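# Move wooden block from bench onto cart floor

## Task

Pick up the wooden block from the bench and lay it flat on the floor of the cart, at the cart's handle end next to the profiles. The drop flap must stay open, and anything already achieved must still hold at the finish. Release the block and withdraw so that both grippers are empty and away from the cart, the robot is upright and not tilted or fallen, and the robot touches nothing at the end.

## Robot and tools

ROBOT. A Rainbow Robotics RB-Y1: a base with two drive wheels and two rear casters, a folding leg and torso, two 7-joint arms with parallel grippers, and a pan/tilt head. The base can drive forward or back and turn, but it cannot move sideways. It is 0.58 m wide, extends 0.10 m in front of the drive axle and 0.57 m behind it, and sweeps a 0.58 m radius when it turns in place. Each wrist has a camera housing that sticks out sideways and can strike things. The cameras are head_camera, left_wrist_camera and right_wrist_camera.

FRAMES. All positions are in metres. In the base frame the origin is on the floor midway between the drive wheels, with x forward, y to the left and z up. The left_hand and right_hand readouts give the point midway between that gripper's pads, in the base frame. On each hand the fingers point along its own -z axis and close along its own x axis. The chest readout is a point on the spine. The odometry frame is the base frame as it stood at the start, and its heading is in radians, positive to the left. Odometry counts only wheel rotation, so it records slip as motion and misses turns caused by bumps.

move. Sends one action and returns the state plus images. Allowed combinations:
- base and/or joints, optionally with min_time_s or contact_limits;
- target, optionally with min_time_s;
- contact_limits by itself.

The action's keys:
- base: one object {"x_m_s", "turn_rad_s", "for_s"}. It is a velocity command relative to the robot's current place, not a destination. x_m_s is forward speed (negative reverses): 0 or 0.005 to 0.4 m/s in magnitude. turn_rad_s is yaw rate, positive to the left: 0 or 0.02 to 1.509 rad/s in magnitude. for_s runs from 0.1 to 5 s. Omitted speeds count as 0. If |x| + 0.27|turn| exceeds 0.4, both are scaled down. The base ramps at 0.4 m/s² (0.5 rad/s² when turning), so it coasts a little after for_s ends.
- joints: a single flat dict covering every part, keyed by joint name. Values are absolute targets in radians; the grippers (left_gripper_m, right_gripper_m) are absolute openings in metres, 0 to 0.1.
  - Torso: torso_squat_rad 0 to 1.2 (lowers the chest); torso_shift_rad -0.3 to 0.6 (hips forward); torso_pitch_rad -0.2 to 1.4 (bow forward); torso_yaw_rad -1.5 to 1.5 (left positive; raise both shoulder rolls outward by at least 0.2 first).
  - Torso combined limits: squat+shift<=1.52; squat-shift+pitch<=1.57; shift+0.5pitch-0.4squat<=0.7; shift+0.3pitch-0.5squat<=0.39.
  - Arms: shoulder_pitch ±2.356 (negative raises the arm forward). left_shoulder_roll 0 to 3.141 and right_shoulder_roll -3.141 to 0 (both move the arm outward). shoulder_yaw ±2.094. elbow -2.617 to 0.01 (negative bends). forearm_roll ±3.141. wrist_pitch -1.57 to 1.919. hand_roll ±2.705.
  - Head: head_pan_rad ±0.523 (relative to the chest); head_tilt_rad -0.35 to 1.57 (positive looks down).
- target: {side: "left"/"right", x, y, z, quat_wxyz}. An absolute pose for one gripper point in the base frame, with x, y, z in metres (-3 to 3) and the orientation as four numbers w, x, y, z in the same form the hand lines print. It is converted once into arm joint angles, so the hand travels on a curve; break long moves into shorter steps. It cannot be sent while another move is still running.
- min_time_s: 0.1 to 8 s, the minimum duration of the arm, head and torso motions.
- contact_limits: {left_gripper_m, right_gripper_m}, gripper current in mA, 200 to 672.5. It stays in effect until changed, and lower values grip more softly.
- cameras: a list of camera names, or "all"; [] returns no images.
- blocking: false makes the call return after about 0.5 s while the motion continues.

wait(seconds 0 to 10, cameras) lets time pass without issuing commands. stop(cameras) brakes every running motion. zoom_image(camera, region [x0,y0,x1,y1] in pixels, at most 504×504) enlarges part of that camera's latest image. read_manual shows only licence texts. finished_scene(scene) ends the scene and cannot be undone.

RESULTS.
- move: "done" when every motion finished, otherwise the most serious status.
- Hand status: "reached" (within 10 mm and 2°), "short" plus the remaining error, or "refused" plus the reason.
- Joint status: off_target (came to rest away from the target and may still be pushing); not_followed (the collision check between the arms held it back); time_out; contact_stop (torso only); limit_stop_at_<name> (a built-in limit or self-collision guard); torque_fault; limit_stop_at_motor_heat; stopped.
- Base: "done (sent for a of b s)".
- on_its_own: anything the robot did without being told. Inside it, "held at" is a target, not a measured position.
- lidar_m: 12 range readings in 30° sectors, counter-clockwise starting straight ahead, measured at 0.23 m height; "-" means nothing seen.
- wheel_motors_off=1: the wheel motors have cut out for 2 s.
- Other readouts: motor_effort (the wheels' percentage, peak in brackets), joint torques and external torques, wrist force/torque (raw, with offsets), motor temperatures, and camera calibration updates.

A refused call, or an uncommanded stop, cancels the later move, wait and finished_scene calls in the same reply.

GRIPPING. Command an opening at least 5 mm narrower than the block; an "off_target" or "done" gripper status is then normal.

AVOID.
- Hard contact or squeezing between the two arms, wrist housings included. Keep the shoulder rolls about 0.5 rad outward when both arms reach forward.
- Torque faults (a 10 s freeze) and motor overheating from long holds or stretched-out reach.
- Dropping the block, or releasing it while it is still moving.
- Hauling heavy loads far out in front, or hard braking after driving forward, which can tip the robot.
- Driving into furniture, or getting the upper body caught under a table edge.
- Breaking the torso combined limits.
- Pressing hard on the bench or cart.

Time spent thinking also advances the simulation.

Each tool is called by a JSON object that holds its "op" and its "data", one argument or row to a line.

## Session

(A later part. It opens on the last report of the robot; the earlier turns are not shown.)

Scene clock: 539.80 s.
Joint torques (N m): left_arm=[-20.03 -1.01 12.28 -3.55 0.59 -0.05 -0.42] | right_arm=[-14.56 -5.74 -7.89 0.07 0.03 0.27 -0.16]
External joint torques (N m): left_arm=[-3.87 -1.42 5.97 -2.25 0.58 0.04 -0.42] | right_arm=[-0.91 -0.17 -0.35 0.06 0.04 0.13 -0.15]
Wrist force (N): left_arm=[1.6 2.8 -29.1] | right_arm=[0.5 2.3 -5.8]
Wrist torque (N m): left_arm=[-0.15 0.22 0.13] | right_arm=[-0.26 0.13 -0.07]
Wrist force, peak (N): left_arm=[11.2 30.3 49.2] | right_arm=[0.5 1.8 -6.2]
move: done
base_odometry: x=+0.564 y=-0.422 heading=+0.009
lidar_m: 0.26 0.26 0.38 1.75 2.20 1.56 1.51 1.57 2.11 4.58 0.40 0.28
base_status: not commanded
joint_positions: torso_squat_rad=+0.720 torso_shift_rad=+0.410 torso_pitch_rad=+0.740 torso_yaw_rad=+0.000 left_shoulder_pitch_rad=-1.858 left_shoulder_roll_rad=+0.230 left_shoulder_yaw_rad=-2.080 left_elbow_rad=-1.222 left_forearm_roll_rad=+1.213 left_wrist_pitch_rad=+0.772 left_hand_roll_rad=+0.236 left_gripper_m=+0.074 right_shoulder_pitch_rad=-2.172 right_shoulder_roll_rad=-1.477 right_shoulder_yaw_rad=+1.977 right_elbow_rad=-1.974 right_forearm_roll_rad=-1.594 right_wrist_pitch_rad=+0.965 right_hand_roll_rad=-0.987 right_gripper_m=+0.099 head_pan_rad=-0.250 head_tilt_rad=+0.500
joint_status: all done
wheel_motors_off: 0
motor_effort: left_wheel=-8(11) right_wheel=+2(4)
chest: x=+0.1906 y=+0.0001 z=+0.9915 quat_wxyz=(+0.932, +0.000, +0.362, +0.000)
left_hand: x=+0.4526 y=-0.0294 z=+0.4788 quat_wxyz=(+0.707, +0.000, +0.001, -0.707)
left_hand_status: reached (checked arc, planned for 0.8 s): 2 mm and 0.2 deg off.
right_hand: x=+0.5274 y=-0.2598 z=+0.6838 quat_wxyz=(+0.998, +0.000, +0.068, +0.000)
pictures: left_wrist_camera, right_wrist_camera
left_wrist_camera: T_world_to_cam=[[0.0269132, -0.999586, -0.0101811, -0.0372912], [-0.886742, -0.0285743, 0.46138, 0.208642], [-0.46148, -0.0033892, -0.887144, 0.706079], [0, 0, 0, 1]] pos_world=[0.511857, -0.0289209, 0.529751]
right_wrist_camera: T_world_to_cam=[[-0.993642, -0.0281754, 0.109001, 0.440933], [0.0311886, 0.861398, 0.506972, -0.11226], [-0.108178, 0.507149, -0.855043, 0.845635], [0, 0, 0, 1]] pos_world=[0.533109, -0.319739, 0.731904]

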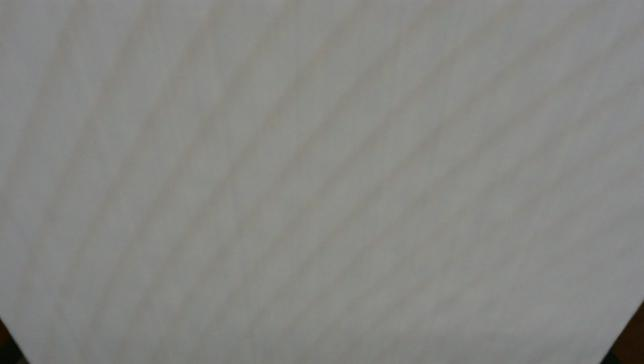

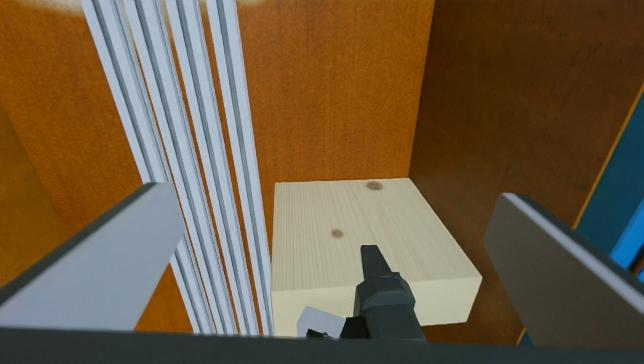

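{"op": "move", "data": {
  "target": {"side":"left","x":0.457,"y":-0.08,"z":0.486,"quat_wxyz":[0.7071,0,0,-0.7071]},
  "min_time_s": 1.0,
  "cameras": []
}}

{"op": "move", "data": {
  "target": {"side":"left","x":0.457,"y":-0.004,"z":0.483,"quat_wxyz":[0.6964,-0.1228,-0.1228,-0.6964]},
  "min_time_s": 1.5,
  "cameras": ["right_wrist_camera"]
}}

Scene clock: 548.80 s.
Joint torques (N m): left_arm=[-20.12 -2.65 11.45 -0.79 0.04 -0.03 -0.19] | right_arm=[-15.15 -5.58 -7.72 0.15 0.01 0.24 -0.32]
External joint torques (N m): left_arm=[-3.77 -1.71 5.28 -0.04 0.04 0.08 -0.19] | right_arm=[-1.5 -0.01 -0.18 0.14 0.01 0.11 -0.31]
Wrist force (N): left_arm=[0.7 2.7 -29.7] | right_arm=[0.6 1.7 -5.8]
Wrist torque (N m): left_arm=[-0.40 0.19 0.11] | right_arm=[-0.17 0.10 -0.07]
Wrist force, peak (N): left_arm=[0.0 4.2 -30.6] | right_arm=[0.5 2.3 -6.2]
move: done
base_odometry: x=+0.564 y=-0.422 heading=+0.009
lidar_m: 0.26 0.28 0.37 1.75 2.20 1.57 1.50 1.57 2.09 4.57 0.39 0.27
base_status: not commanded
joint_positions: torso_squat_rad=+0.720 torso_shift_rad=+0.410 torso_pitch_rad=+0.740 torso_yaw_rad=+0.000 left_shoulder_pitch_rad=-1.850 left_shoulder_roll_rad=+0.087 left_shoulder_yaw_rad=-2.020 left_elbow_rad=-1.022 left_forearm_roll_rad=+1.317 left_wrist_pitch_rad=+0.823 left_hand_roll_rad=+0.119 left_gripper_m=+0.074 right_shoulder_pitch_rad=-2.172 right_shoulder_roll_rad=-1.477 right_shoulder_yaw_rad=+1.977 right_elbow_rad=-1.974 right_forearm_roll_rad=-1.594 right_wrist_pitch_rad=+0.965 right_hand_roll_rad=-0.987 right_gripper_m=+0.099 head_pan_rad=-0.250 head_tilt_rad=+0.500
joint_status: all done
wheel_motors_off: 0
motor_effort: left_wheel=-6(8) right_wheel=+2(4)
chest: x=+0.1906 y=+0.0001 z=+0.9915 quat_wxyz=(+0.932, +0.000, +0.362, +0.000)
left_hand: x=+0.4560 y=-0.0789 z=+0.4862 quat_wxyz=(+0.708, +0.000, -0.003, -0.706)
left_hand_status: reached (checked arc, planned for 1.0 s): 1 mm and 0.4 deg off.
right_hand: x=+0.5274 y=-0.2598 z=+0.6837 quat_wxyz=(+0.998, +0.000, +0.068, +0.000)

Scene clock: 550.63 s.
Joint torques (N m): left_arm=[-18.79 0.65 14.21 -6.03 -0.64 -3.27 0.17] | right_arm=[-14.67 -5.65 -8.13 0.06 -0.07 0.26 -0.14]
External joint torques (N m): left_arm=[-3.86 -1.93 7.71 -2.72 -0.56 -2.55 0.19] | right_arm=[-1.03 -0.08 -0.59 0.05 -0.06 0.13 -0.13]
Wrist force (N): left_arm=[-9.1 2.3 -27.5] | right_arm=[0.6 1.6 -6.0]
Wrist torque (N m): left_arm=[-0.33 0.84 0.07] | right_arm=[-0.16 0.14 -0.07]
Wrist force, peak (N): left_arm=[15.6 -24.7 43.2] | right_arm=[0.9 2.0 -6.2]
move: done
base_odometry: x=+0.564 y=-0.422 heading=+0.009
lidar_m: 0.26 0.28 0.37 1.74 2.19 1.57 1.50 1.57 2.11 4.57 0.39 0.28
base_status: not commanded
joint_positions: torso_squat_rad=+0.720 torso_shift_rad=+0.410 torso_pitch_rad=+0.740 torso_yaw_rad=+0.000 left_shoulder_pitch_rad=-1.707 left_shoulder_roll_rad=+0.584 left_shoulder_yaw_rad=-1.979 left_elbow_rad=-1.476 left_forearm_roll_rad=+0.748 left_wrist_pitch_rad=+0.460 left_hand_roll_rad=+0.362 left_gripper_m=+0.074 right_shoulder_pitch_rad=-2.172 right_shoulder_roll_rad=-1.477 right_shoulder_yaw_rad=+1.977 right_elbow_rad=-1.974 right_forearm_roll_rad=-1.594 right_wrist_pitch_rad=+0.965 right_hand_roll_rad=-0.987 right_gripper_m=+0.099 head_pan_rad=-0.250 head_tilt_rad=+0.500
joint_status: all done
wheel_motors_off: 0
motor_effort: left_wheel=-4(7) right_wheel=+6(15)
chest: x=+0.1906 y=+0.0001 z=+0.9915 quat_wxyz=(+0.932, +0.000, +0.362, +0.000)
left_hand: x=+0.4569 y=-0.0029 z=+0.4823 quat_wxyz=(+0.697, -0.123, -0.121, -0.696)
left_hand_status: reached (checked arc, planned for 1.5 s): 1 mm and 0.2 deg off.
right_hand: x=+0.5274 y=-0.2598 z=+0.6837 quat_wxyz=(+0.998, +0.000, +0.068, +0.000)
right_wrist_camera: T_world_to_cam=[[-0.993638, -0.0280948, 0.10906, 0.440924], [0.0312927, 0.861375, 0.507005, -0.112296], [-0.108185, 0.507192, -0.855016, 0.845548], [0, 0, 0, 1]] pos_world=[0.533109, -0.319738, 0.731804]

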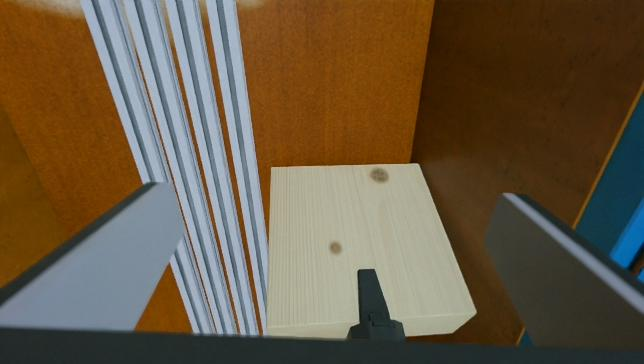

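{"op": "move", "data": {
  "target": {"side":"left","x":0.457,"y":0.035,"z":0.477,"quat_wxyz":[0.6817,-0.188,-0.188,-0.6817]},
  "min_time_s": 1.0,
  "cameras": []
}}

{"op": "move", "data": {
  "target": {"side":"left","x":0.457,"y":0.0675,"z":0.459,"quat_wxyz":[0.6645,-0.2418,-0.2418,-0.6645]},
  "min_time_s": 1.0,
  "cameras": ["head_camera","right_wrist_camera"]
}}

Scene clock: 554.23 s.
Joint torques (N m): left_arm=[-16.87 1.39 13.65 -7.53 -0.52 -4.97 -0.25] | right_arm=[-14.77 -5.34 -7.92 0.2 0.06 0.14 -0.21]
External joint torques (N m): left_arm=[-3.69 -3.2 7.96 -3.81 -0.49 -3.93 -0.22] | right_arm=[-1.12 0.23 -0.38 0.19 0.06 0 -0.2]
Wrist force (N): left_arm=[-13.4 2.1 -25.9] | right_arm=[0.2 2.0 -6.1]
Wrist torque (N m): left_arm=[-0.40 1.03 0.11] | right_arm=[-0.20 0.08 -0.06]
Wrist force, peak (N): left_arm=[-9.0 1.3 -28.7] | right_arm=[0.3 1.7 -6.3]
move: done
base_odometry: x=+0.564 y=-0.422 heading=+0.009
lidar_m: 0.25 0.26 0.38 1.75 2.20 1.56 1.49 1.58 2.11 4.56 0.40 0.28
base_status: not commanded
joint_positions: torso_squat_rad=+0.720 torso_shift_rad=+0.410 torso_pitch_rad=+0.741 torso_yaw_rad=+0.000 left_shoulder_pitch_rad=-1.548 left_shoulder_roll_rad=+0.767 left_shoulder_yaw_rad=-1.911 left_elbow_rad=-1.467 left_forearm_roll_rad=+0.545 left_wrist_pitch_rad=+0.183 left_hand_roll_rad=+0.334 left_gripper_m=+0.074 right_shoulder_pitch_rad=-2.172 right_shoulder_roll_rad=-1.477 right_shoulder_yaw_rad=+1.977 right_elbow_rad=-1.974 right_forearm_roll_rad=-1.594 right_wrist_pitch_rad=+0.965 right_hand_roll_rad=-0.987 right_gripper_m=+0.099 head_pan_rad=-0.250 head_tilt_rad=+0.500
joint_status: all done
wheel_motors_off: 0
motor_effort: left_wheel=-4(6) right_wheel=+6(8)
chest: x=+0.1906 y=+0.0001 z=+0.9915 quat_wxyz=(+0.932, +0.000, +0.362, +0.000)
left_hand: x=+0.4566 y=+0.0365 z=+0.4761 quat_wxyz=(+0.682, -0.187, -0.186, -0.682)
left_hand_status: reached (checked arc, planned for 1.0 s): 2 mm and 0.2 deg off.
right_hand: x=+0.5274 y=-0.2598 z=+0.6837 quat_wxyz=(+0.998, +0.000, +0.068, +0.000)

Scene clock: 555.57 s.
Joint torques (N m): left_arm=[-15.86 2.74 12.06 -7.37 0.01 -6.39 -0.3] | right_arm=[-14.19 -5.67 -7.63 0.11 0.07 0.26 -0.09]
External joint torques (N m): left_arm=[-4.04 -3.41 7.44 -4.47 -0.07 -5.09 -0.26] | right_arm=[-0.55 -0.1 -0.09 0.1 0.08 0.12 -0.09]
Wrist force (N): left_arm=[-16.6 2.6 -23.6] | right_arm=[0.2 1.6 -5.3]
Wrist torque (N m): left_arm=[-0.39 1.27 0.13] | right_arm=[-0.16 0.12 -0.08]
Wrist force, peak (N): left_arm=[-16.5 3.3 -24.5] | right_arm=[0.3 1.4 -6.3]
move: done
base_odometry: x=+0.564 y=-0.422 heading=+0.009
lidar_m: 0.26 0.28 0.38 1.75 2.21 1.58 1.50 1.56 2.12 4.58 0.40 0.27
base_status: not commanded
joint_positions: torso_squat_rad=+0.720 torso_shift_rad=+0.410 torso_pitch_rad=+0.741 torso_yaw_rad=+0.000 left_shoulder_pitch_rad=-1.410 left_shoulder_roll_rad=+0.803 left_shoulder_yaw_rad=-1.879 left_elbow_rad=-1.263 left_forearm_roll_rad=+0.467 left_wrist_pitch_rad=-0.168 left_hand_roll_rad=+0.290 left_gripper_m=+0.074 right_shoulder_pitch_rad=-2.172 right_shoulder_roll_rad=-1.477 right_shoulder_yaw_rad=+1.977 right_elbow_rad=-1.974 right_forearm_roll_rad=-1.594 right_wrist_pitch_rad=+0.965 right_hand_roll_rad=-0.987 right_gripper_m=+0.099 head_pan_rad=-0.250 head_tilt_rad=+0.500
joint_status: all done
wheel_motors_off: 0
motor_effort: left_wheel=-5(5) right_wheel=+6(8)
chest: x=+0.1907 y=+0.0001 z=+0.9915 quat_wxyz=(+0.932, +0.000, +0.362, +0.000)
left_hand: x=+0.4564 y=+0.0690 z=+0.4581 quat_wxyz=(+0.665, -0.241, -0.240, -0.665)
left_hand_status: reached (checked arc, planned for 1.0 s): 2 mm and 0.2 deg off.
right_hand: x=+0.5274 y=-0.2598 z=+0.6837 quat_wxyz=(+0.998, +0.000, +0.068, +0.000)
head_camera: T_world_to_cam=[[-0.200031, -0.969645, 0.140628, -0.0905879], [-0.911096, 0.131286, -0.390727, 0.802448], [0.360404, -0.206283, -0.909701, 0.84474], [0, 0, 0, 1]] pos_world=[0.408538, -0.0189325, 1.09474]
right_wrist_camera: T_world_to_cam=[[-0.993628, -0.0281436, 0.109143, 0.440842], [0.0313021, 0.861333, 0.507076, -0.112367], [-0.108279, 0.507261, -0.854963, 0.845581], [0, 0, 0, 1]] pos_world=[0.533109, -0.319738, 0.731805]

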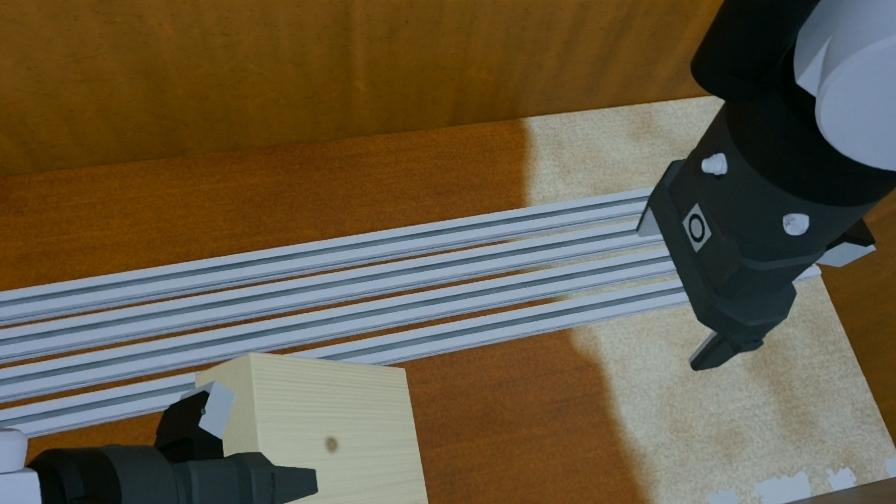

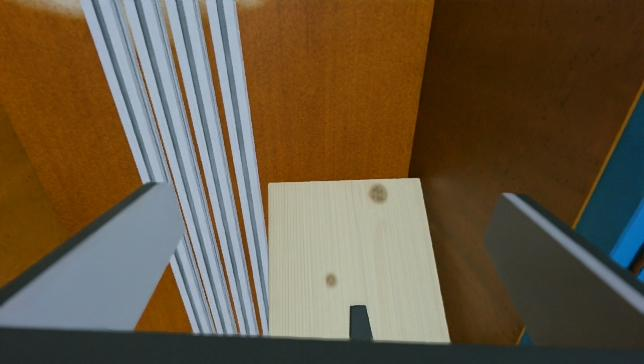

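{"op": "move", "data": {
  "target": {"side":"left","x":0.458,"y":0.06,"z":0.66,"quat_wxyz":[0.6645,-0.2418,-0.2418,-0.6645]},
  "min_time_s": 1.5,
  "cameras": []
}}

{"op": "move", "data": {
  "joints": {"torso_squat_rad":0.92,"torso_shift_rad":0.5,"torso_pitch_rad":0.88},
  "min_time_s": 2.5,
  "cameras": ["head_camera","right_wrist_camera"]
}}

Scene clock: 560.73 s.
Joint torques (N m): left_arm=[-15.76 3.97 14.06 -9.58 -0.29 -6.05 0.15] | right_arm=[-14.52 -5.47 -7.91 0.14 0 0.14 -0.25]
External joint torques (N m): left_arm=[-3.71 -2.31 7.23 -5.15 -0.22 -4.79 0.18] | right_arm=[-0.88 0.1 -0.37 0.13 0.01 0.01 -0.24]
Wrist force (N): left_arm=[-17.3 1.4 -23.6] | right_arm=[0.6 1.6 -5.7]
Wrist torque (N m): left_arm=[-0.33 1.23 0.14] | right_arm=[-0.15 0.11 -0.09]
Wrist force, peak (N): left_arm=[-18.9 -0.8 -25.6] | right_arm=[0.3 1.8 -6.6]
move: done
base_odometry: x=+0.564 y=-0.422 heading=+0.009
lidar_m: 0.26 0.28 0.39 1.74 2.20 1.56 1.49 1.57 2.12 4.58 0.40 0.27
base_status: not commanded
joint_positions: torso_squat_rad=+0.720 torso_shift_rad=+0.410 torso_pitch_rad=+0.741 torso_yaw_rad=+0.000 left_shoulder_pitch_rad=-1.851 left_shoulder_roll_rad=+1.293 left_shoulder_yaw_rad=-1.940 left_elbow_rad=-2.177 left_forearm_roll_rad=+0.583 left_wrist_pitch_rad=+0.226 left_hand_roll_rad=+0.367 left_gripper_m=+0.074 right_shoulder_pitch_rad=-2.172 right_shoulder_roll_rad=-1.477 right_shoulder_yaw_rad=+1.977 right_elbow_rad=-1.974 right_forearm_roll_rad=-1.594 right_wrist_pitch_rad=+0.965 right_hand_roll_rad=-0.987 right_gripper_m=+0.099 head_pan_rad=-0.250 head_tilt_rad=+0.500
joint_status: all done
wheel_motors_off: 0
motor_effort: left_wheel=-4(6) right_wheel=+6(7)
chest: x=+0.1907 y=+0.0001 z=+0.9915 quat_wxyz=(+0.932, +0.000, +0.362, +0.000)
left_hand: x=+0.4579 y=+0.0613 z=+0.6588 quat_wxyz=(+0.666, -0.240, -0.242, -0.664)
left_hand_status: reached (checked arc, planned for 1.5 s): 2 mm and 0.3 deg off.
right_hand: x=+0.5274 y=-0.2598 z=+0.6836 quat_wxyz=(+0.998, +0.000, +0.068, +0.000)

Scene clock: 563.53 s.
Joint torques (N m): left_arm=[-1.27 -3.9 -0.91 -19.56 1.27 -6.25 -0.09] | right_arm=[-13.5 -6.34 -7.01 -0.86 -0.16 0.35 -0.13]
External joint torques (N m): left_arm=[9.3 -10.18 -6.82 -14.01 1.3 -4.9 -0.06] | right_arm=[-0.97 0.08 -0.28 0.15 0.04 0.08 -0.11]
Wrist force (N): left_arm=[-4.3 34.9 -9.4] | right_arm=[1.3 1.9 -5.4]
Wrist torque (N m): left_arm=[0.33 0.88 0.43] | right_arm=[-0.17 0.14 -0.04]
Wrist force, peak (N): left_arm=[-5.5 35.8 -9.6] | right_arm=[1.2 2.2 -6.1]
move: done
base_odometry: x=+0.564 y=-0.422 heading=+0.009
lidar_m: 0.25 0.26 0.39 1.76 2.22 1.57 1.50 1.56 2.11 4.56 0.40 0.28
base_status: not commanded
joint_positions: torso_squat_rad=+0.920 torso_shift_rad=+0.500 torso_pitch_rad=+0.880 torso_yaw_rad=+0.000 left_shoulder_pitch_rad=-1.855 left_shoulder_roll_rad=+1.295 left_shoulder_yaw_rad=-1.937 left_elbow_rad=-2.175 left_forearm_roll_rad=+0.583 left_wrist_pitch_rad=+0.227 left_hand_roll_rad=+0.367 left_gripper_m=+0.074 right_shoulder_pitch_rad=-2.172 right_shoulder_roll_rad=-1.477 right_shoulder_yaw_rad=+1.977 right_elbow_rad=-1.974 right_forearm_roll_rad=-1.594 right_wrist_pitch_rad=+0.965 right_hand_roll_rad=-0.987 right_gripper_m=+0.099 head_pan_rad=-0.250 head_tilt_rad=+0.500
joint_status: all done
wheel_motors_off: 0
motor_effort: left_wheel=-11(11) right_wheel=+1(6)
chest: x=+0.2139 y=+0.0001 z=+0.8498 quat_wxyz=(+0.905, +0.000, +0.426, +0.000)
left_hand: x=+0.4360 y=+0.0610 z=+0.4840 quat_wxyz=(+0.681, -0.283, -0.198, -0.646)
right_hand: x=+0.5046 y=-0.2598 z=+0.4981 quat_wxyz=(+0.991, +0.000, +0.137, +0.000)
head_camera: T_world_to_cam=[[-0.178534, -0.969641, 0.167099, -0.0930865], [-0.956589, 0.131291, -0.260193, 0.667081], [0.230355, -0.206298, -0.950988, 0.770292], [0, 0, 0, 1]] pos_world=[0.444062, -0.0189325, 0.921663]
right_wrist_camera: T_world_to_cam=[[-0.968787, -0.0281912, 0.246286, 0.357551], [0.10149, 0.861327, 0.49781, -0.0483538], [-0.226167, 0.507268, -0.831582, 0.732289], [0, 0, 0, 1]] pos_world=[0.516918, -0.319738, 0.544969]

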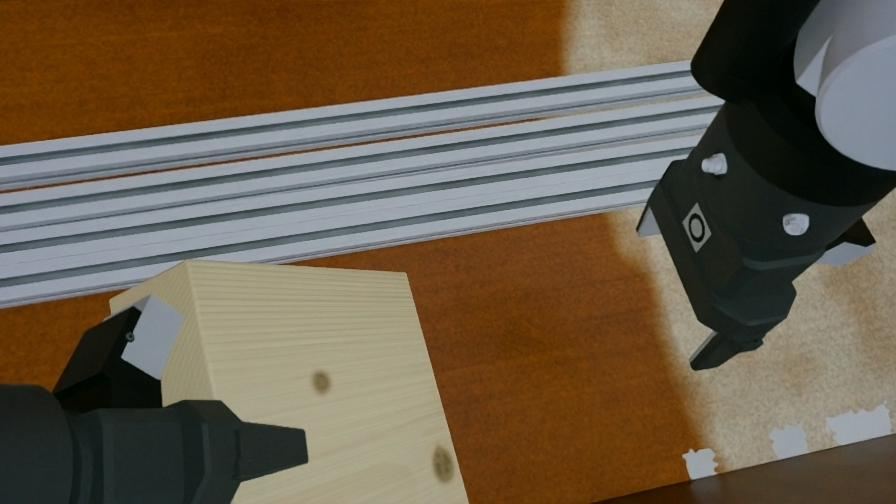

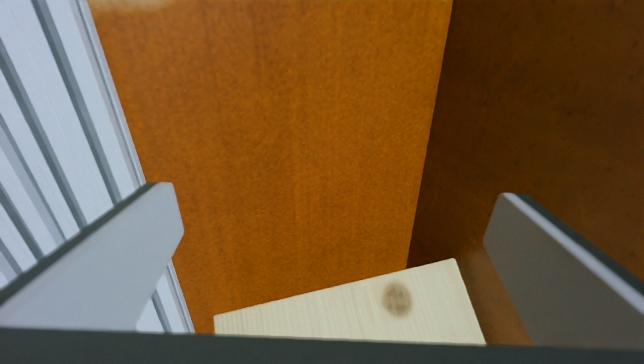

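{"op": "move", "data": {
  "target": {"side":"left","x":0.459,"y":0.065,"z":0.485,"quat_wxyz":[0.6645,-0.2418,-0.2418,-0.6645]},
  "min_time_s": 1.0,
  "cameras": []
}}

{"op": "move", "data": {
  "target": {"side":"left","x":0.459,"y":0.112,"z":0.44,"quat_wxyz":[0.6272,-0.3265,-0.3265,-0.6272]},
  "min_time_s": 1.2,
  "cameras": ["head_camera","right_wrist_camera"]
}}

Scene clock: 566.10 s.
Joint torques (N m): left_arm=[-13.44 4.23 14.79 -11.88 -0.9 -5.91 -0.5] | right_arm=[-13.6 -6.45 -6.81 -0.97 -0.28 0.45 -0.25]
External joint torques (N m): left_arm=[-3.17 -2.7 8.65 -6.3 -0.81 -4.64 -0.46] | right_arm=[-1.08 -0.02 -0.09 0.04 -0.08 0.17 -0.24]
Wrist force (N): left_arm=[-17.2 1.9 -23.2] | right_arm=[1.3 2.0 -5.7]
Wrist torque (N m): left_arm=[-0.53 1.23 0.33] | right_arm=[-0.16 0.16 -0.04]
Wrist force, peak (N): left_arm=[-4.9 36.1 -9.5] | right_arm=[1.4 2.3 -5.9]
move: done
base_odometry: x=+0.564 y=-0.422 heading=+0.009
lidar_m: 0.26 0.28 0.38 1.75 2.21 1.58 1.50 1.57 2.12 4.57 0.39 0.27
base_status: not commanded
joint_positions: torso_squat_rad=+0.920 torso_shift_rad=+0.500 torso_pitch_rad=+0.881 torso_yaw_rad=+0.000 left_shoulder_pitch_rad=-1.765 left_shoulder_roll_rad=+1.332 left_shoulder_yaw_rad=-1.828 left_elbow_rad=-2.177 left_forearm_roll_rad=+0.450 left_wrist_pitch_rad=+0.279 left_hand_roll_rad=+0.366 left_gripper_m=+0.074 right_shoulder_pitch_rad=-2.172 right_shoulder_roll_rad=-1.477 right_shoulder_yaw_rad=+1.977 right_elbow_rad=-1.974 right_forearm_roll_rad=-1.594 right_wrist_pitch_rad=+0.965 right_hand_roll_rad=-0.987 right_gripper_m=+0.099 head_pan_rad=-0.250 head_tilt_rad=+0.500
joint_status: all done
wheel_motors_off: 0
motor_effort: left_wheel=-8(12) right_wheel=+3(4)
chest: x=+0.2140 y=+0.0000 z=+0.8497 quat_wxyz=(+0.905, +0.000, +0.426, +0.000)
left_hand: x=+0.4590 y=+0.0664 z=+0.4836 quat_wxyz=(+0.665, -0.242, -0.239, -0.665)
left_hand_status: reached (checked arc, planned for 1.0 s): 2 mm and 0.3 deg off.
right_hand: x=+0.5045 y=-0.2598 z=+0.4978 quat_wxyz=(+0.991, +0.000, +0.137, +0.000)

Scene clock: 567.63 s.
Joint torques (N m): left_arm=[-12.16 7.04 12.6 -10.72 0.14 -7.73 -0.39] | right_arm=[-13.31 -6.16 -7.21 -0.81 -0.11 0.37 -0.13]
External joint torques (N m): left_arm=[-3.92 -3.2 7.79 -6.3 -0.01 -6.09 -0.35] | right_arm=[-0.79 0.26 -0.48 0.2 0.08 0.09 -0.11]
Wrist force (N): left_arm=[-21.8 2.0 -18.3] | right_arm=[2.2 1.8 -5.6]
Wrist torque (N m): left_arm=[-0.41 1.53 0.39] | right_arm=[-0.16 0.25 -0.05]
Wrist force, peak (N): left_arm=[-21.9 2.9 -20.2] | right_arm=[2.2 1.8 -5.6]
move: done
base_odometry: x=+0.564 y=-0.422 heading=+0.009
lidar_m: 0.26 0.27 0.37 1.75 2.19 1.56 1.50 1.57 2.10 4.56 0.39 0.29
base_status: not commanded
joint_positions: torso_squat_rad=+0.920 torso_shift_rad=+0.500 torso_pitch_rad=+0.881 torso_yaw_rad=+0.000 left_shoulder_pitch_rad=-1.437 left_shoulder_roll_rad=+1.333 left_shoulder_yaw_rad=-1.712 left_elbow_rad=-1.776 left_forearm_roll_rad=+0.347 left_wrist_pitch_rad=-0.331 left_hand_roll_rad=+0.242 left_gripper_m=+0.074 right_shoulder_pitch_rad=-2.172 right_shoulder_roll_rad=-1.477 right_shoulder_yaw_rad=+1.977 right_elbow_rad=-1.974 right_forearm_roll_rad=-1.594 right_wrist_pitch_rad=+0.965 right_hand_roll_rad=-0.987 right_gripper_m=+0.099 head_pan_rad=-0.250 head_tilt_rad=+0.500
joint_status: all done
wheel_motors_off: 0
motor_effort: left_wheel=-6(9) right_wheel=+5(7)
chest: x=+0.2141 y=+0.0001 z=+0.8496 quat_wxyz=(+0.905, +0.000, +0.426, +0.000)
left_hand: x=+0.4587 y=+0.1139 z=+0.4390 quat_wxyz=(+0.629, -0.325, -0.322, -0.628)
left_hand_status: reached (checked arc, planned for 1.2 s): 2 mm and 0.6 deg off.
right_hand: x=+0.5045 y=-0.2598 z=+0.4978 quat_wxyz=(+0.991, +0.000, +0.137, +0.000)
head_camera: T_world_to_cam=[[-0.178417, -0.969647, 0.167186, -0.0931513], [-0.956734, 0.131269, -0.259669, 0.666681], [0.229841, -0.206282, -0.951115, 0.770332], [0, 0, 0, 1]] pos_world=[0.444163, -0.0189326, 0.921365]
right_wrist_camera: T_world_to_cam=[[-0.968639, -0.0281714, 0.24687, 0.357234], [0.101783, 0.86138, 0.49766, -0.0482581], [-0.226669, 0.50718, -0.831499, 0.732227], [0, 0, 0, 1]] pos_world=[0.516916, -0.319738, 0.544672]

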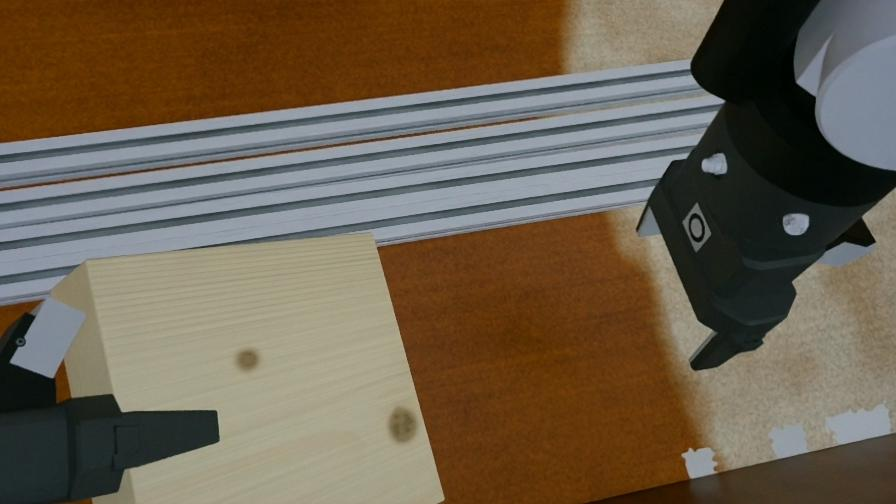

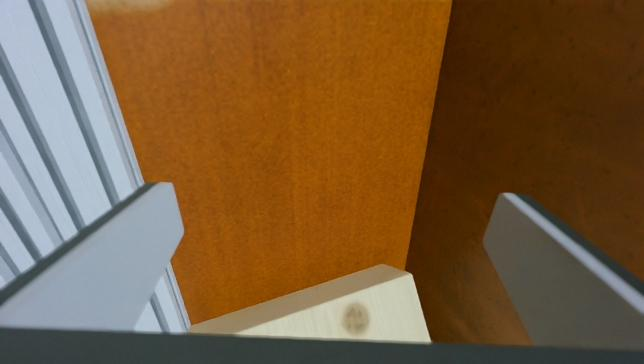

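{"op": "move", "data": {
  "target": {"side":"left","x":0.459,"y":0.130,"z":0.405,"quat_wxyz":[0.5964,-0.3799,-0.3799,-0.5964]},
  "min_time_s": 1.2,
  "cameras": ["head_camera"]
}}

{"op": "move", "data": {
  "target": {"side":"left","x":0.456,"y":0.140,"z":0.385,"quat_wxyz":[0.5792,-0.4056,-0.4056,-0.5792]},
  "min_time_s": 1.2,
  "cameras": ["head_camera","left_wrist_camera","right_wrist_camera"]
}}

Scene clock: 574.03 s.
Joint torques (N m): left_arm=[-12.21 7.45 10.78 -8.5 0.93 -8.44 -0.46] | right_arm=[-13.69 -6.41 -7.17 -0.89 -0.22 0.34 -0.24]
External joint torques (N m): left_arm=[-4.49 -3.52 7 -5.68 0.68 -6.63 -0.41] | right_arm=[-1.17 0.01 -0.45 0.12 -0.02 0.06 -0.23]
Wrist force (N): left_arm=[-23.7 2.6 -13.0] | right_arm=[1.3 2.2 -5.4]
Wrist torque (N m): left_arm=[-0.36 1.70 0.37] | right_arm=[-0.18 0.16 -0.06]
Wrist force, peak (N): left_arm=[-24.0 1.1 -18.0] | right_arm=[1.5 1.8 -6.1]
move: done
base_odometry: x=+0.564 y=-0.422 heading=+0.009
lidar_m: 0.26 0.27 0.38 1.74 2.20 1.56 1.50 1.56 2.12 4.57 0.40 0.27
base_status: not commanded
joint_positions: torso_squat_rad=+0.920 torso_shift_rad=+0.500 torso_pitch_rad=+0.881 torso_yaw_rad=+0.000 left_shoulder_pitch_rad=-1.308 left_shoulder_roll_rad=+1.159 left_shoulder_yaw_rad=-1.687 left_elbow_rad=-1.354 left_forearm_roll_rad=+0.353 left_wrist_pitch_rad=-0.756 left_hand_roll_rad=+0.191 left_gripper_m=+0.074 right_shoulder_pitch_rad=-2.172 right_shoulder_roll_rad=-1.477 right_shoulder_yaw_rad=+1.977 right_elbow_rad=-1.974 right_forearm_roll_rad=-1.594 right_wrist_pitch_rad=+0.965 right_hand_roll_rad=-0.987 right_gripper_m=+0.099 head_pan_rad=-0.250 head_tilt_rad=+0.500
joint_status: all done
wheel_motors_off: 0
motor_effort: left_wheel=-6(7) right_wheel=+8(8)
chest: x=+0.2140 y=+0.0001 z=+0.8496 quat_wxyz=(+0.905, +0.000, +0.426, +0.000)
left_hand: x=+0.4582 y=+0.1313 z=+0.4040 quat_wxyz=(+0.598, -0.378, -0.378, -0.597)
left_hand_status: reached (checked arc, planned for 1.2 s): 2 mm and 0.4 deg off.
right_hand: x=+0.5045 y=-0.2598 z=+0.4978 quat_wxyz=(+0.991, +0.000, +0.137, +0.000)
head_camera: T_world_to_cam=[[-0.178432, -0.969645, 0.167183, -0.093158], [-0.956732, 0.131284, -0.259672, 0.666709], [0.229841, -0.206283, -0.951115, 0.770427], [0, 0, 0, 1]] pos_world=[0.444163, -0.0189325, 0.921465]

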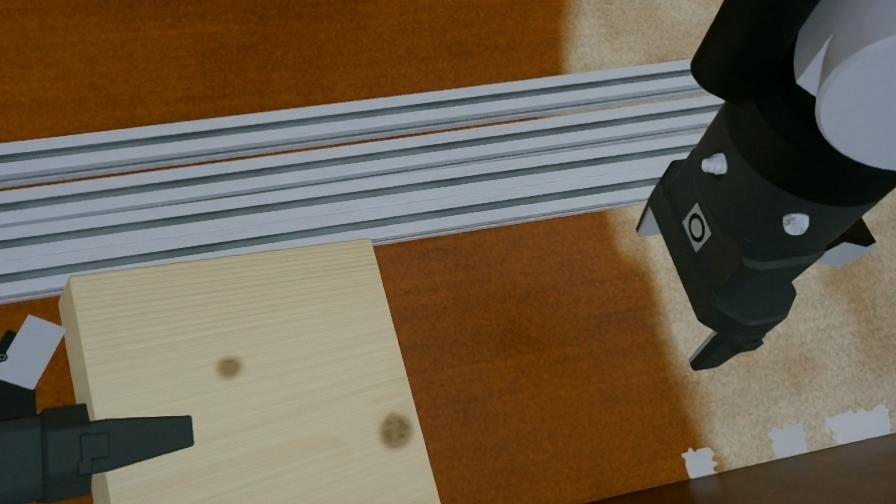

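Scene clock: 575.57 s.
Joint torques (N m): left_arm=[-10.97 7.27 8.2 -6.78 1.15 -8.69 -0.44] | right_arm=[-13.33 -6.39 -7.57 -0.9 -0.18 0.36 -0.18]
External joint torques (N m): left_arm=[-3.61 -3.61 5.16 -5.11 0.85 -6.82 -0.39] | right_arm=[-0.81 0.03 -0.85 0.11 0.02 0.08 -0.16]
Wrist force (N): left_arm=[-24.8 2.8 -11.7] | right_arm=[1.5 1.9 -5.1]
Wrist torque (N m): left_arm=[-0.40 1.76 0.37] | right_arm=[-0.21 0.13 -0.05]
Wrist force, peak (N): left_arm=[-26.9 1.8 -11.5] | right_arm=[2.0 2.3 -5.8]
move: done
base_odometry: x=+0.564 y=-0.422 heading=+0.009
lidar_m: 0.26 0.27 0.38 1.75 2.19 1.59 1.49 1.57 2.10 4.56 0.39 0.27
base_status: not commanded
joint_positions: torso_squat_rad=+0.920 torso_shift_rad=+0.500 torso_pitch_rad=+0.881 torso_yaw_rad=+0.000 left_shoulder_pitch_rad=-1.251 left_shoulder_roll_rad=+1.028 left_shoulder_yaw_rad=-1.684 left_elbow_rad=-1.071 left_forearm_roll_rad=+0.353 left_wrist_pitch_rad=-0.989 left_hand_roll_rad=+0.191 left_gripper_m=+0.074 right_shoulder_pitch_rad=-2.172 right_shoulder_roll_rad=-1.477 right_shoulder_yaw_rad=+1.977 right_elbow_rad=-1.974 right_forearm_roll_rad=-1.594 right_wrist_pitch_rad=+0.965 right_hand_roll_rad=-0.987 right_gripper_m=+0.099 head_pan_rad=-0.250 head_tilt_rad=+0.500
joint_status: all done
wheel_motors_off: 0
motor_effort: left_wheel=-6(7) right_wheel=+7(8)
chest: x=+0.2140 y=+0.0001 z=+0.8496 quat_wxyz=(+0.905, +0.000, +0.426, +0.000)
left_hand: x=+0.4551 y=+0.1411 z=+0.3847 quat_wxyz=(+0.582, -0.402, -0.403, -0.581)
left_hand_status: reached (checked arc, planned for 1.2 s): 1 mm and 0.7 deg off.
right_hand: x=+0.5045 y=-0.2598 z=+0.4978 quat_wxyz=(+0.991, +0.000, +0.137, +0.000)
head_camera: T_world_to_cam=[[-0.178449, -0.969643, 0.167176, -0.0931436], [-0.956701, 0.131277, -0.259789, 0.666803], [0.229956, -0.206296, -0.951085, 0.770347], [0, 0, 0, 1]] pos_world=[0.444163, -0.0189325, 0.921464]
left_wrist_camera: T_world_to_cam=[[0.0273285, -0.361376, 0.932019, -0.320486], [-0.888879, 0.417771, 0.188048, 0.302273], [-0.457326, -0.833592, -0.309803, 0.517392], [0, 0, 0, 1]] pos_world=[0.51406, 0.189197, 0.402147]
right_wrist_camera: T_world_to_cam=[[-0.968671, -0.028207, 0.246741, 0.35731], [0.10169, 0.861372, 0.497692, -0.0482297], [-0.226575, 0.507191, -0.831518, 0.732192], [0, 0, 0, 1]] pos_world=[0.516916, -0.319739, 0.544671]

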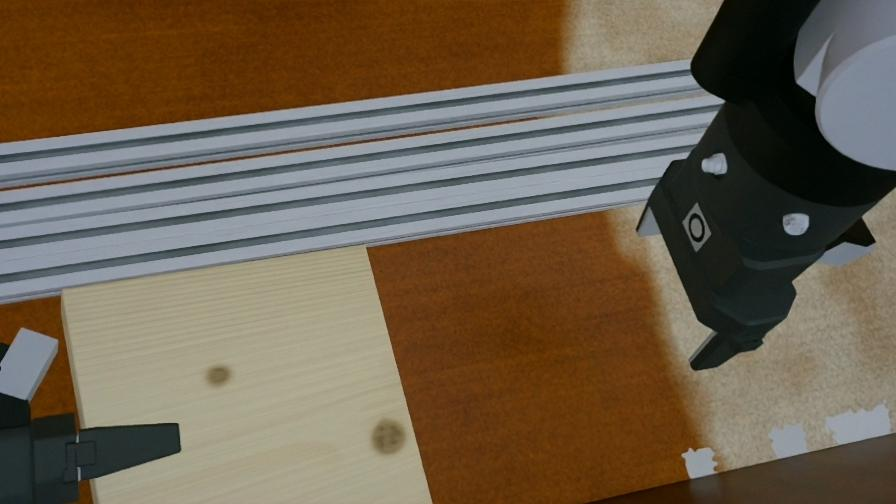

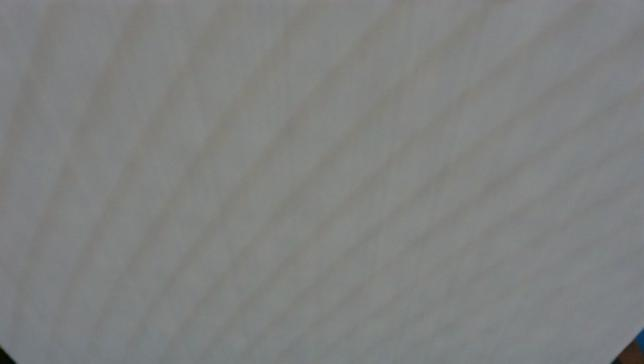

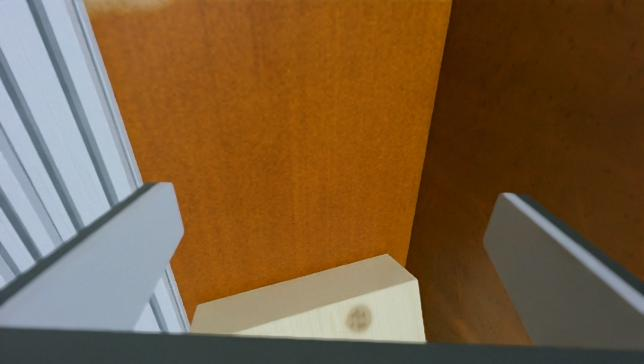

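{"op": "move", "data": {
  "target": {"side":"left","x":0.455,"y":0.138,"z":0.358,"quat_wxyz":[0.561,-0.4305,-0.4305,-0.561]},
  "min_time_s": 1.0,
  "cameras": ["head_camera"]
}}

{"op": "move", "data": {
  "target": {"side":"left","x":0.455,"y":0.140,"z":0.339,"quat_wxyz":[0.5417,-0.4545,-0.4545,-0.5417]},
  "min_time_s": 1.0,
  "cameras": ["head_camera","right_wrist_camera"]
}}

Scene clock: 578.53 s.
Joint torques (N m): left_arm=[-8.14 7.03 2.89 0.1 0.14 -4.14 -0.29] | right_arm=[-13.69 -6.66 -6.92 -0.93 -0.14 0.34 -0.17]
External joint torques (N m): left_arm=[-0.88 -1.98 1.12 -0.64 -0.35 -2.26 -0.24] | right_arm=[-1.17 -0.24 -0.19 0.08 0.06 0.06 -0.15]
Wrist force (N): left_arm=[-14.2 4.4 -5.1] | right_arm=[1.8 2.0 -5.3]
Wrist torque (N m): left_arm=[-0.30 -0.53 0.28] | right_arm=[-0.16 0.18 -0.05]
Wrist force, peak (N): left_arm=[-28.7 5.3 -8.3] | right_arm=[1.6 2.2 -5.9]
move: done
base_odometry: x=+0.564 y=-0.422 heading=+0.009
lidar_m: 0.26 0.27 0.38 1.75 2.20 1.58 1.50 1.57 2.10 4.57 0.38 0.28
base_status: not commanded
joint_positions: torso_squat_rad=+0.920 torso_shift_rad=+0.500 torso_pitch_rad=+0.880 torso_yaw_rad=+0.000 left_shoulder_pitch_rad=-1.193 left_shoulder_roll_rad=+0.714 left_shoulder_yaw_rad=-1.680 left_elbow_rad=-0.470 left_forearm_roll_rad=+0.354 left_wrist_pitch_rad=-1.355 left_hand_roll_rad=+0.259 left_gripper_m=+0.074 right_shoulder_pitch_rad=-2.172 right_shoulder_roll_rad=-1.477 right_shoulder_yaw_rad=+1.977 right_elbow_rad=-1.974 right_forearm_roll_rad=-1.594 right_wrist_pitch_rad=+0.965 right_hand_roll_rad=-0.987 right_gripper_m=+0.099 head_pan_rad=-0.250 head_tilt_rad=+0.500
joint_status: all done
wheel_motors_off: 0
motor_effort: left_wheel=-5(7) right_wheel=+5(10)
chest: x=+0.2139 y=+0.0001 z=+0.8497 quat_wxyz=(+0.905, +0.000, +0.426, +0.000)
left_hand: x=+0.4548 y=+0.1381 z=+0.3585 quat_wxyz=(+0.563, -0.428, -0.429, -0.562)
left_hand_status: reached (checked arc, planned for 1.0 s): 1 mm and 0.4 deg off.
right_hand: x=+0.5045 y=-0.2597 z=+0.4980 quat_wxyz=(+0.991, +0.000, +0.137, +0.000)
head_camera: T_world_to_cam=[[-0.178408, -0.969658, 0.167133, -0.0931927], [-0.95664, 0.131188, -0.260058, 0.666882], [0.230242, -0.206283, -0.951018, 0.770394], [0, 0, 0, 1]] pos_world=[0.443962, -0.0189328, 0.921663]

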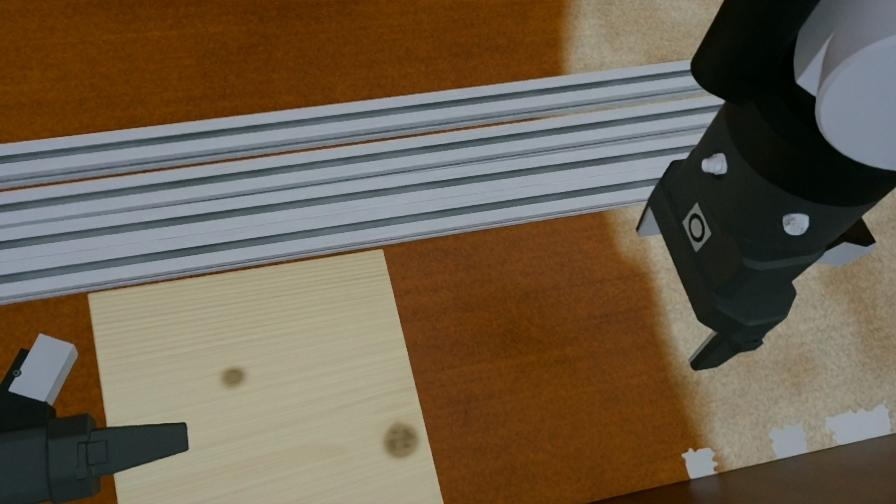

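Scene clock: 579.87 s.
Joint torques (N m): left_arm=[-4 8.22 1.75 5.05 -0.19 3.37 0.78] | right_arm=[-13.41 -6.83 -7.5 -0.68 -0.31 0.37 -0.21]
External joint torques (N m): left_arm=[2.85 0.17 0.46 3.54 -0.71 5.21 0.84] | right_arm=[-0.88 -0.42 -0.77 0.33 -0.11 0.09 -0.2]
Wrist force (N): left_arm=[0.9 3.5 -1.6] | right_arm=[1.1 2.1 -5.6]
Wrist torque (N m): left_arm=[-0.88 -3.76 -0.45] | right_arm=[-0.21 0.09 -0.08]
Wrist force, peak (N): left_arm=[7.0 0.6 20.8] | right_arm=[1.6 2.1 -5.9]
move: short
base_odometry: x=+0.564 y=-0.422 heading=+0.009
lidar_m: 0.25 0.28 0.37 1.76 2.19 1.58 1.50 1.57 2.11 4.56 0.40 0.28
base_status: not commanded
joint_positions: torso_squat_rad=+0.920 torso_shift_rad=+0.500 torso_pitch_rad=+0.880 torso_yaw_rad=+0.000 left_shoulder_pitch_rad=-1.161 left_shoulder_roll_rad=+0.604 left_shoulder_yaw_rad=-1.668 left_elbow_rad=-0.268 left_forearm_roll_rad=+0.373 left_wrist_pitch_rad=-1.389 left_hand_roll_rad=+0.271 left_gripper_m=+0.080 right_shoulder_pitch_rad=-2.172 right_shoulder_roll_rad=-1.477 right_shoulder_yaw_rad=+1.977 right_elbow_rad=-1.974 right_forearm_roll_rad=-1.594 right_wrist_pitch_rad=+0.965 right_hand_roll_rad=-0.987 right_gripper_m=+0.099 head_pan_rad=-0.250 head_tilt_rad=+0.500
joint_status: all done
wheel_motors_off: 0
motor_effort: left_wheel=-3(5) right_wheel=+2(6)
chest: x=+0.2137 y=+0.0001 z=+0.8499 quat_wxyz=(+0.905, +0.000, +0.426, +0.000)
left_hand: x=+0.4549 y=+0.1391 z=+0.3405 quat_wxyz=(+0.582, -0.402, -0.428, -0.562)
left_hand_status: short (checked arc, as near as the solve gets, planned for 1.0 s): 2 mm and 8.5 deg off. The place is met; only the turn is off.
right_hand: x=+0.5045 y=-0.2597 z=+0.4984 quat_wxyz=(+0.991, +0.000, +0.137, +0.000)
head_camera: T_world_to_cam=[[-0.178522, -0.969655, 0.167029, -0.0931489], [-0.956472, 0.131192, -0.260674, 0.667164], [0.230851, -0.206294, -0.950868, 0.770338], [0, 0, 0, 1]] pos_world=[0.443661, -0.0189328, 0.921961]
right_wrist_camera: T_world_to_cam=[[-0.968887, -0.0282849, 0.245884, 0.357626], [0.101183, 0.861374, 0.497792, -0.0483948], [-0.225878, 0.507184, -0.831711, 0.732359], [0, 0, 0, 1]] pos_world=[0.516819, -0.319639, 0.545267]

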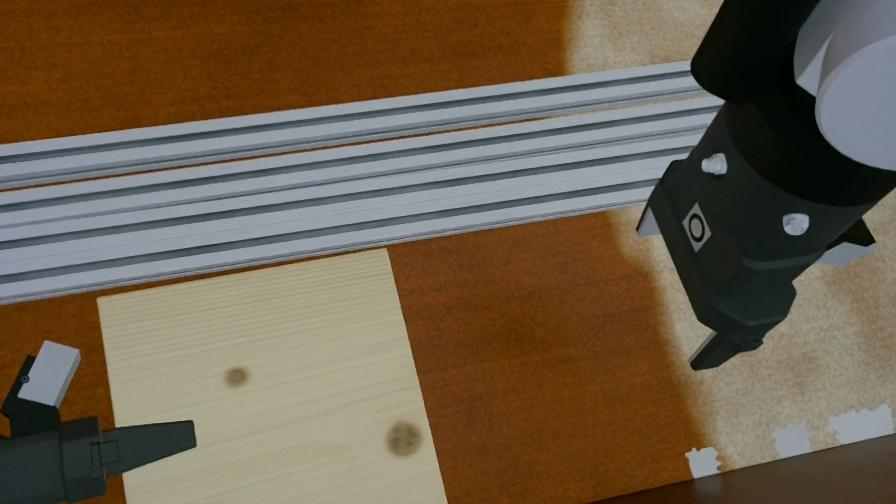

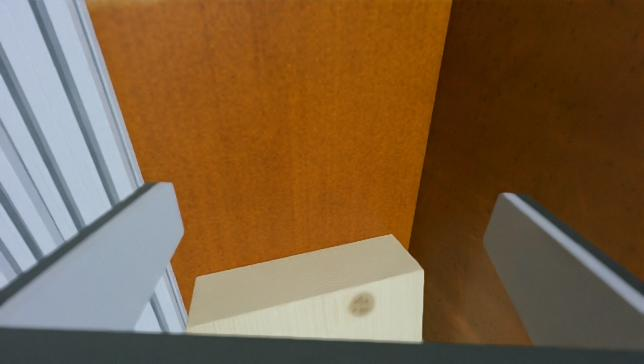

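{"op": "move", "data": {
  "joints": {"left_gripper_m":0.088},
  "cameras": ["head_camera"]
}}

{"op": "move", "data": {
  "joints": {"left_gripper_m":0.1},
  "cameras": ["head_camera","left_wrist_camera","right_wrist_camera"]
}}

Scene clock: 583.67 s.
Joint torques (N m): left_arm=[-6.62 7.49 1.97 2.43 0.66 -3.72 0.21] | right_arm=[-13.47 -6.55 -7.2 -0.77 -0.33 0.37 -0.25]
External joint torques (N m): left_arm=[0.2 -0.59 0.68 0.92 0.14 -1.88 0.27] | right_arm=[-0.95 -0.13 -0.48 0.24 -0.13 0.1 -0.24]
Wrist force (N): left_arm=[-16.3 4.6 -10.3] | right_arm=[1.8 1.6 -5.2]
Wrist torque (N m): left_arm=[-0.68 -0.64 0.20] | right_arm=[-0.14 0.18 -0.05]
Wrist force, peak (N): left_arm=[-16.3 4.6 -10.3] | right_arm=[1.8 2.6 -5.9]
move: done
base_odometry: x=+0.564 y=-0.422 heading=+0.009
lidar_m: 0.26 0.28 0.37 1.74 2.19 1.56 1.50 1.58 2.10 4.57 0.38 0.28
base_status: not commanded
joint_positions: torso_squat_rad=+0.920 torso_shift_rad=+0.500 torso_pitch_rad=+0.880 torso_yaw_rad=+0.000 left_shoulder_pitch_rad=-1.160 left_shoulder_roll_rad=+0.604 left_shoulder_yaw_rad=-1.668 left_elbow_rad=-0.267 left_forearm_roll_rad=+0.373 left_wrist_pitch_rad=-1.387 left_hand_roll_rad=+0.271 left_gripper_m=+0.088 right_shoulder_pitch_rad=-2.172 right_shoulder_roll_rad=-1.477 right_shoulder_yaw_rad=+1.977 right_elbow_rad=-1.974 right_forearm_roll_rad=-1.594 right_wrist_pitch_rad=+0.965 right_hand_roll_rad=-0.987 right_gripper_m=+0.099 head_pan_rad=-0.250 head_tilt_rad=+0.500
joint_status: all done
wheel_motors_off: 0
motor_effort: left_wheel=-5(5) right_wheel=+5(6)
chest: x=+0.2139 y=+0.0001 z=+0.8498 quat_wxyz=(+0.905, +0.000, +0.426, +0.000)
left_hand: x=+0.4547 y=+0.1396 z=+0.3396 quat_wxyz=(+0.583, -0.402, -0.427, -0.562)
right_hand: x=+0.5045 y=-0.2597 z=+0.4981 quat_wxyz=(+0.991, +0.000, +0.137, +0.000)
head_camera: T_world_to_cam=[[-0.178447, -0.969636, 0.167219, -0.0932539], [-0.956606, 0.131178, -0.260189, 0.666986], [0.230353, -0.206393, -0.950968, 0.770296], [0, 0, 0, 1]] pos_world=[0.443962, -0.0189326, 0.921663]

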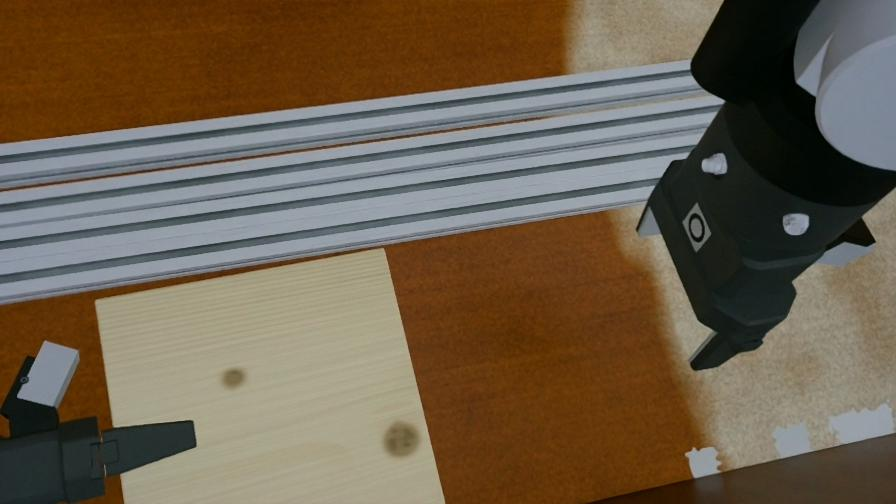

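Scene clock: 584.23 s.
Joint torques (N m): left_arm=[-7.21 7.5 2.05 2.24 0.67 -3.87 0.13] | right_arm=[-13.34 -6.62 -7.13 -0.81 -0.2 0.44 -0.26]
External joint torques (N m): left_arm=[-0.39 -0.58 0.76 0.73 0.15 -2.02 0.18] | right_arm=[-0.82 -0.2 -0.41 0.2 -0.01 0.16 -0.25]
Wrist force (N): left_arm=[-15.4 4.0 -10.0] | right_arm=[1.5 1.9 -5.5]
Wrist torque (N m): left_arm=[-0.66 -0.61 0.21] | right_arm=[-0.17 0.16 -0.07]
Wrist force, peak (N): left_arm=[-17.0 4.1 -10.0] | right_arm=[1.3 1.7 -6.2]
move: done
base_odometry: x=+0.564 y=-0.422 heading=+0.009
lidar_m: 0.26 0.27 0.38 1.74 2.20 1.57 1.50 1.57 2.12 4.56 0.39 0.28
base_status: not commanded
joint_positions: torso_squat_rad=+0.920 torso_shift_rad=+0.500 torso_pitch_rad=+0.880 torso_yaw_rad=+0.000 left_shoulder_pitch_rad=-1.160 left_shoulder_roll_rad=+0.604 left_shoulder_yaw_rad=-1.668 left_elbow_rad=-0.267 left_forearm_roll_rad=+0.373 left_wrist_pitch_rad=-1.387 left_hand_roll_rad=+0.271 left_gripper_m=+0.099 right_shoulder_pitch_rad=-2.172 right_shoulder_roll_rad=-1.477 right_shoulder_yaw_rad=+1.977 right_elbow_rad=-1.974 right_forearm_roll_rad=-1.594 right_wrist_pitch_rad=+0.965 right_hand_roll_rad=-0.987 right_gripper_m=+0.099 head_pan_rad=-0.250 head_tilt_rad=+0.500
joint_status: all done
wheel_motors_off: 0
motor_effort: left_wheel=-5(6) right_wheel=+5(7)
chest: x=+0.2139 y=+0.0001 z=+0.8498 quat_wxyz=(+0.905, +0.000, +0.426, +0.000)
left_hand: x=+0.4547 y=+0.1397 z=+0.3396 quat_wxyz=(+0.583, -0.402, -0.427, -0.562)
right_hand: x=+0.5045 y=-0.2598 z=+0.4981 quat_wxyz=(+0.991, +0.000, +0.137, +0.000)
head_camera: T_world_to_cam=[[-0.178447, -0.969636, 0.167219, -0.0932539], [-0.956606, 0.131178, -0.260189, 0.666986], [0.230353, -0.206393, -0.950968, 0.770296], [0, 0, 0, 1]] pos_world=[0.443962, -0.0189326, 0.921663]
left_wrist_camera: T_world_to_cam=[[0.0306989, -0.319083, 0.947229, -0.291635], [-0.908544, 0.386137, 0.159519, 0.334135], [-0.41666, -0.865496, -0.278047, 0.477269], [0, 0, 0, 1]] pos_world=[0.511388, 0.190997, 0.355648]
right_wrist_camera: T_world_to_cam=[[-0.968762, -0.0282175, 0.246383, 0.357477], [0.101495, 0.861377, 0.497723, -0.048293], [-0.226273, 0.507182, -0.831605, 0.732329], [0, 0, 0, 1]] pos_world=[0.516918, -0.319739, 0.544969]

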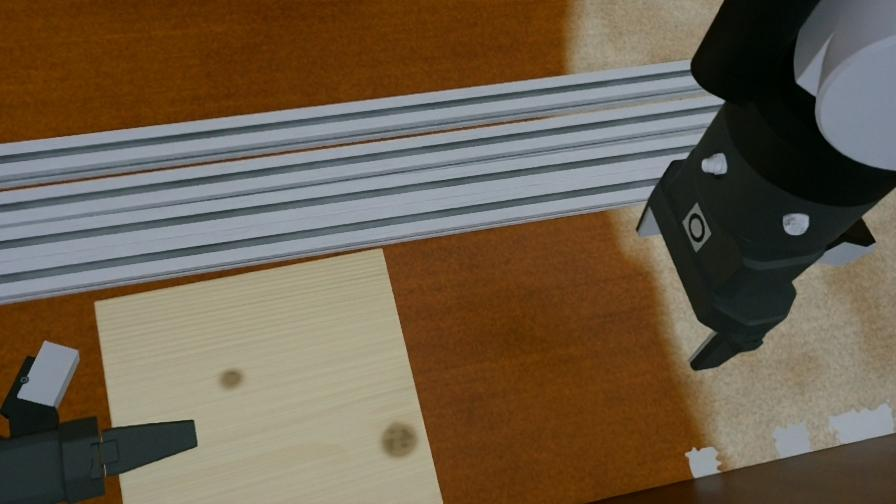

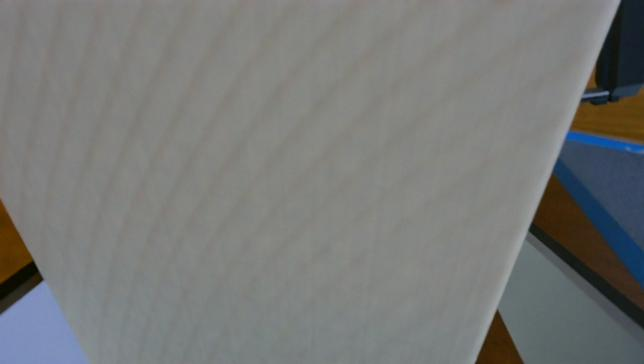

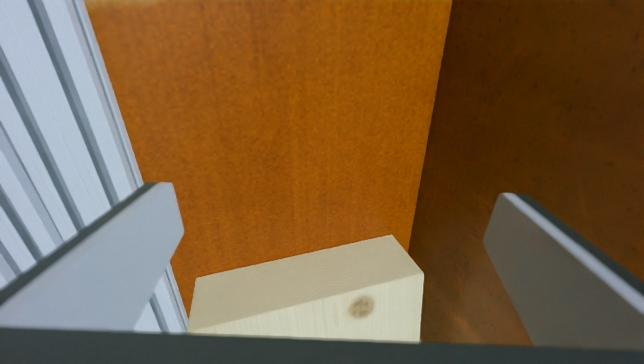

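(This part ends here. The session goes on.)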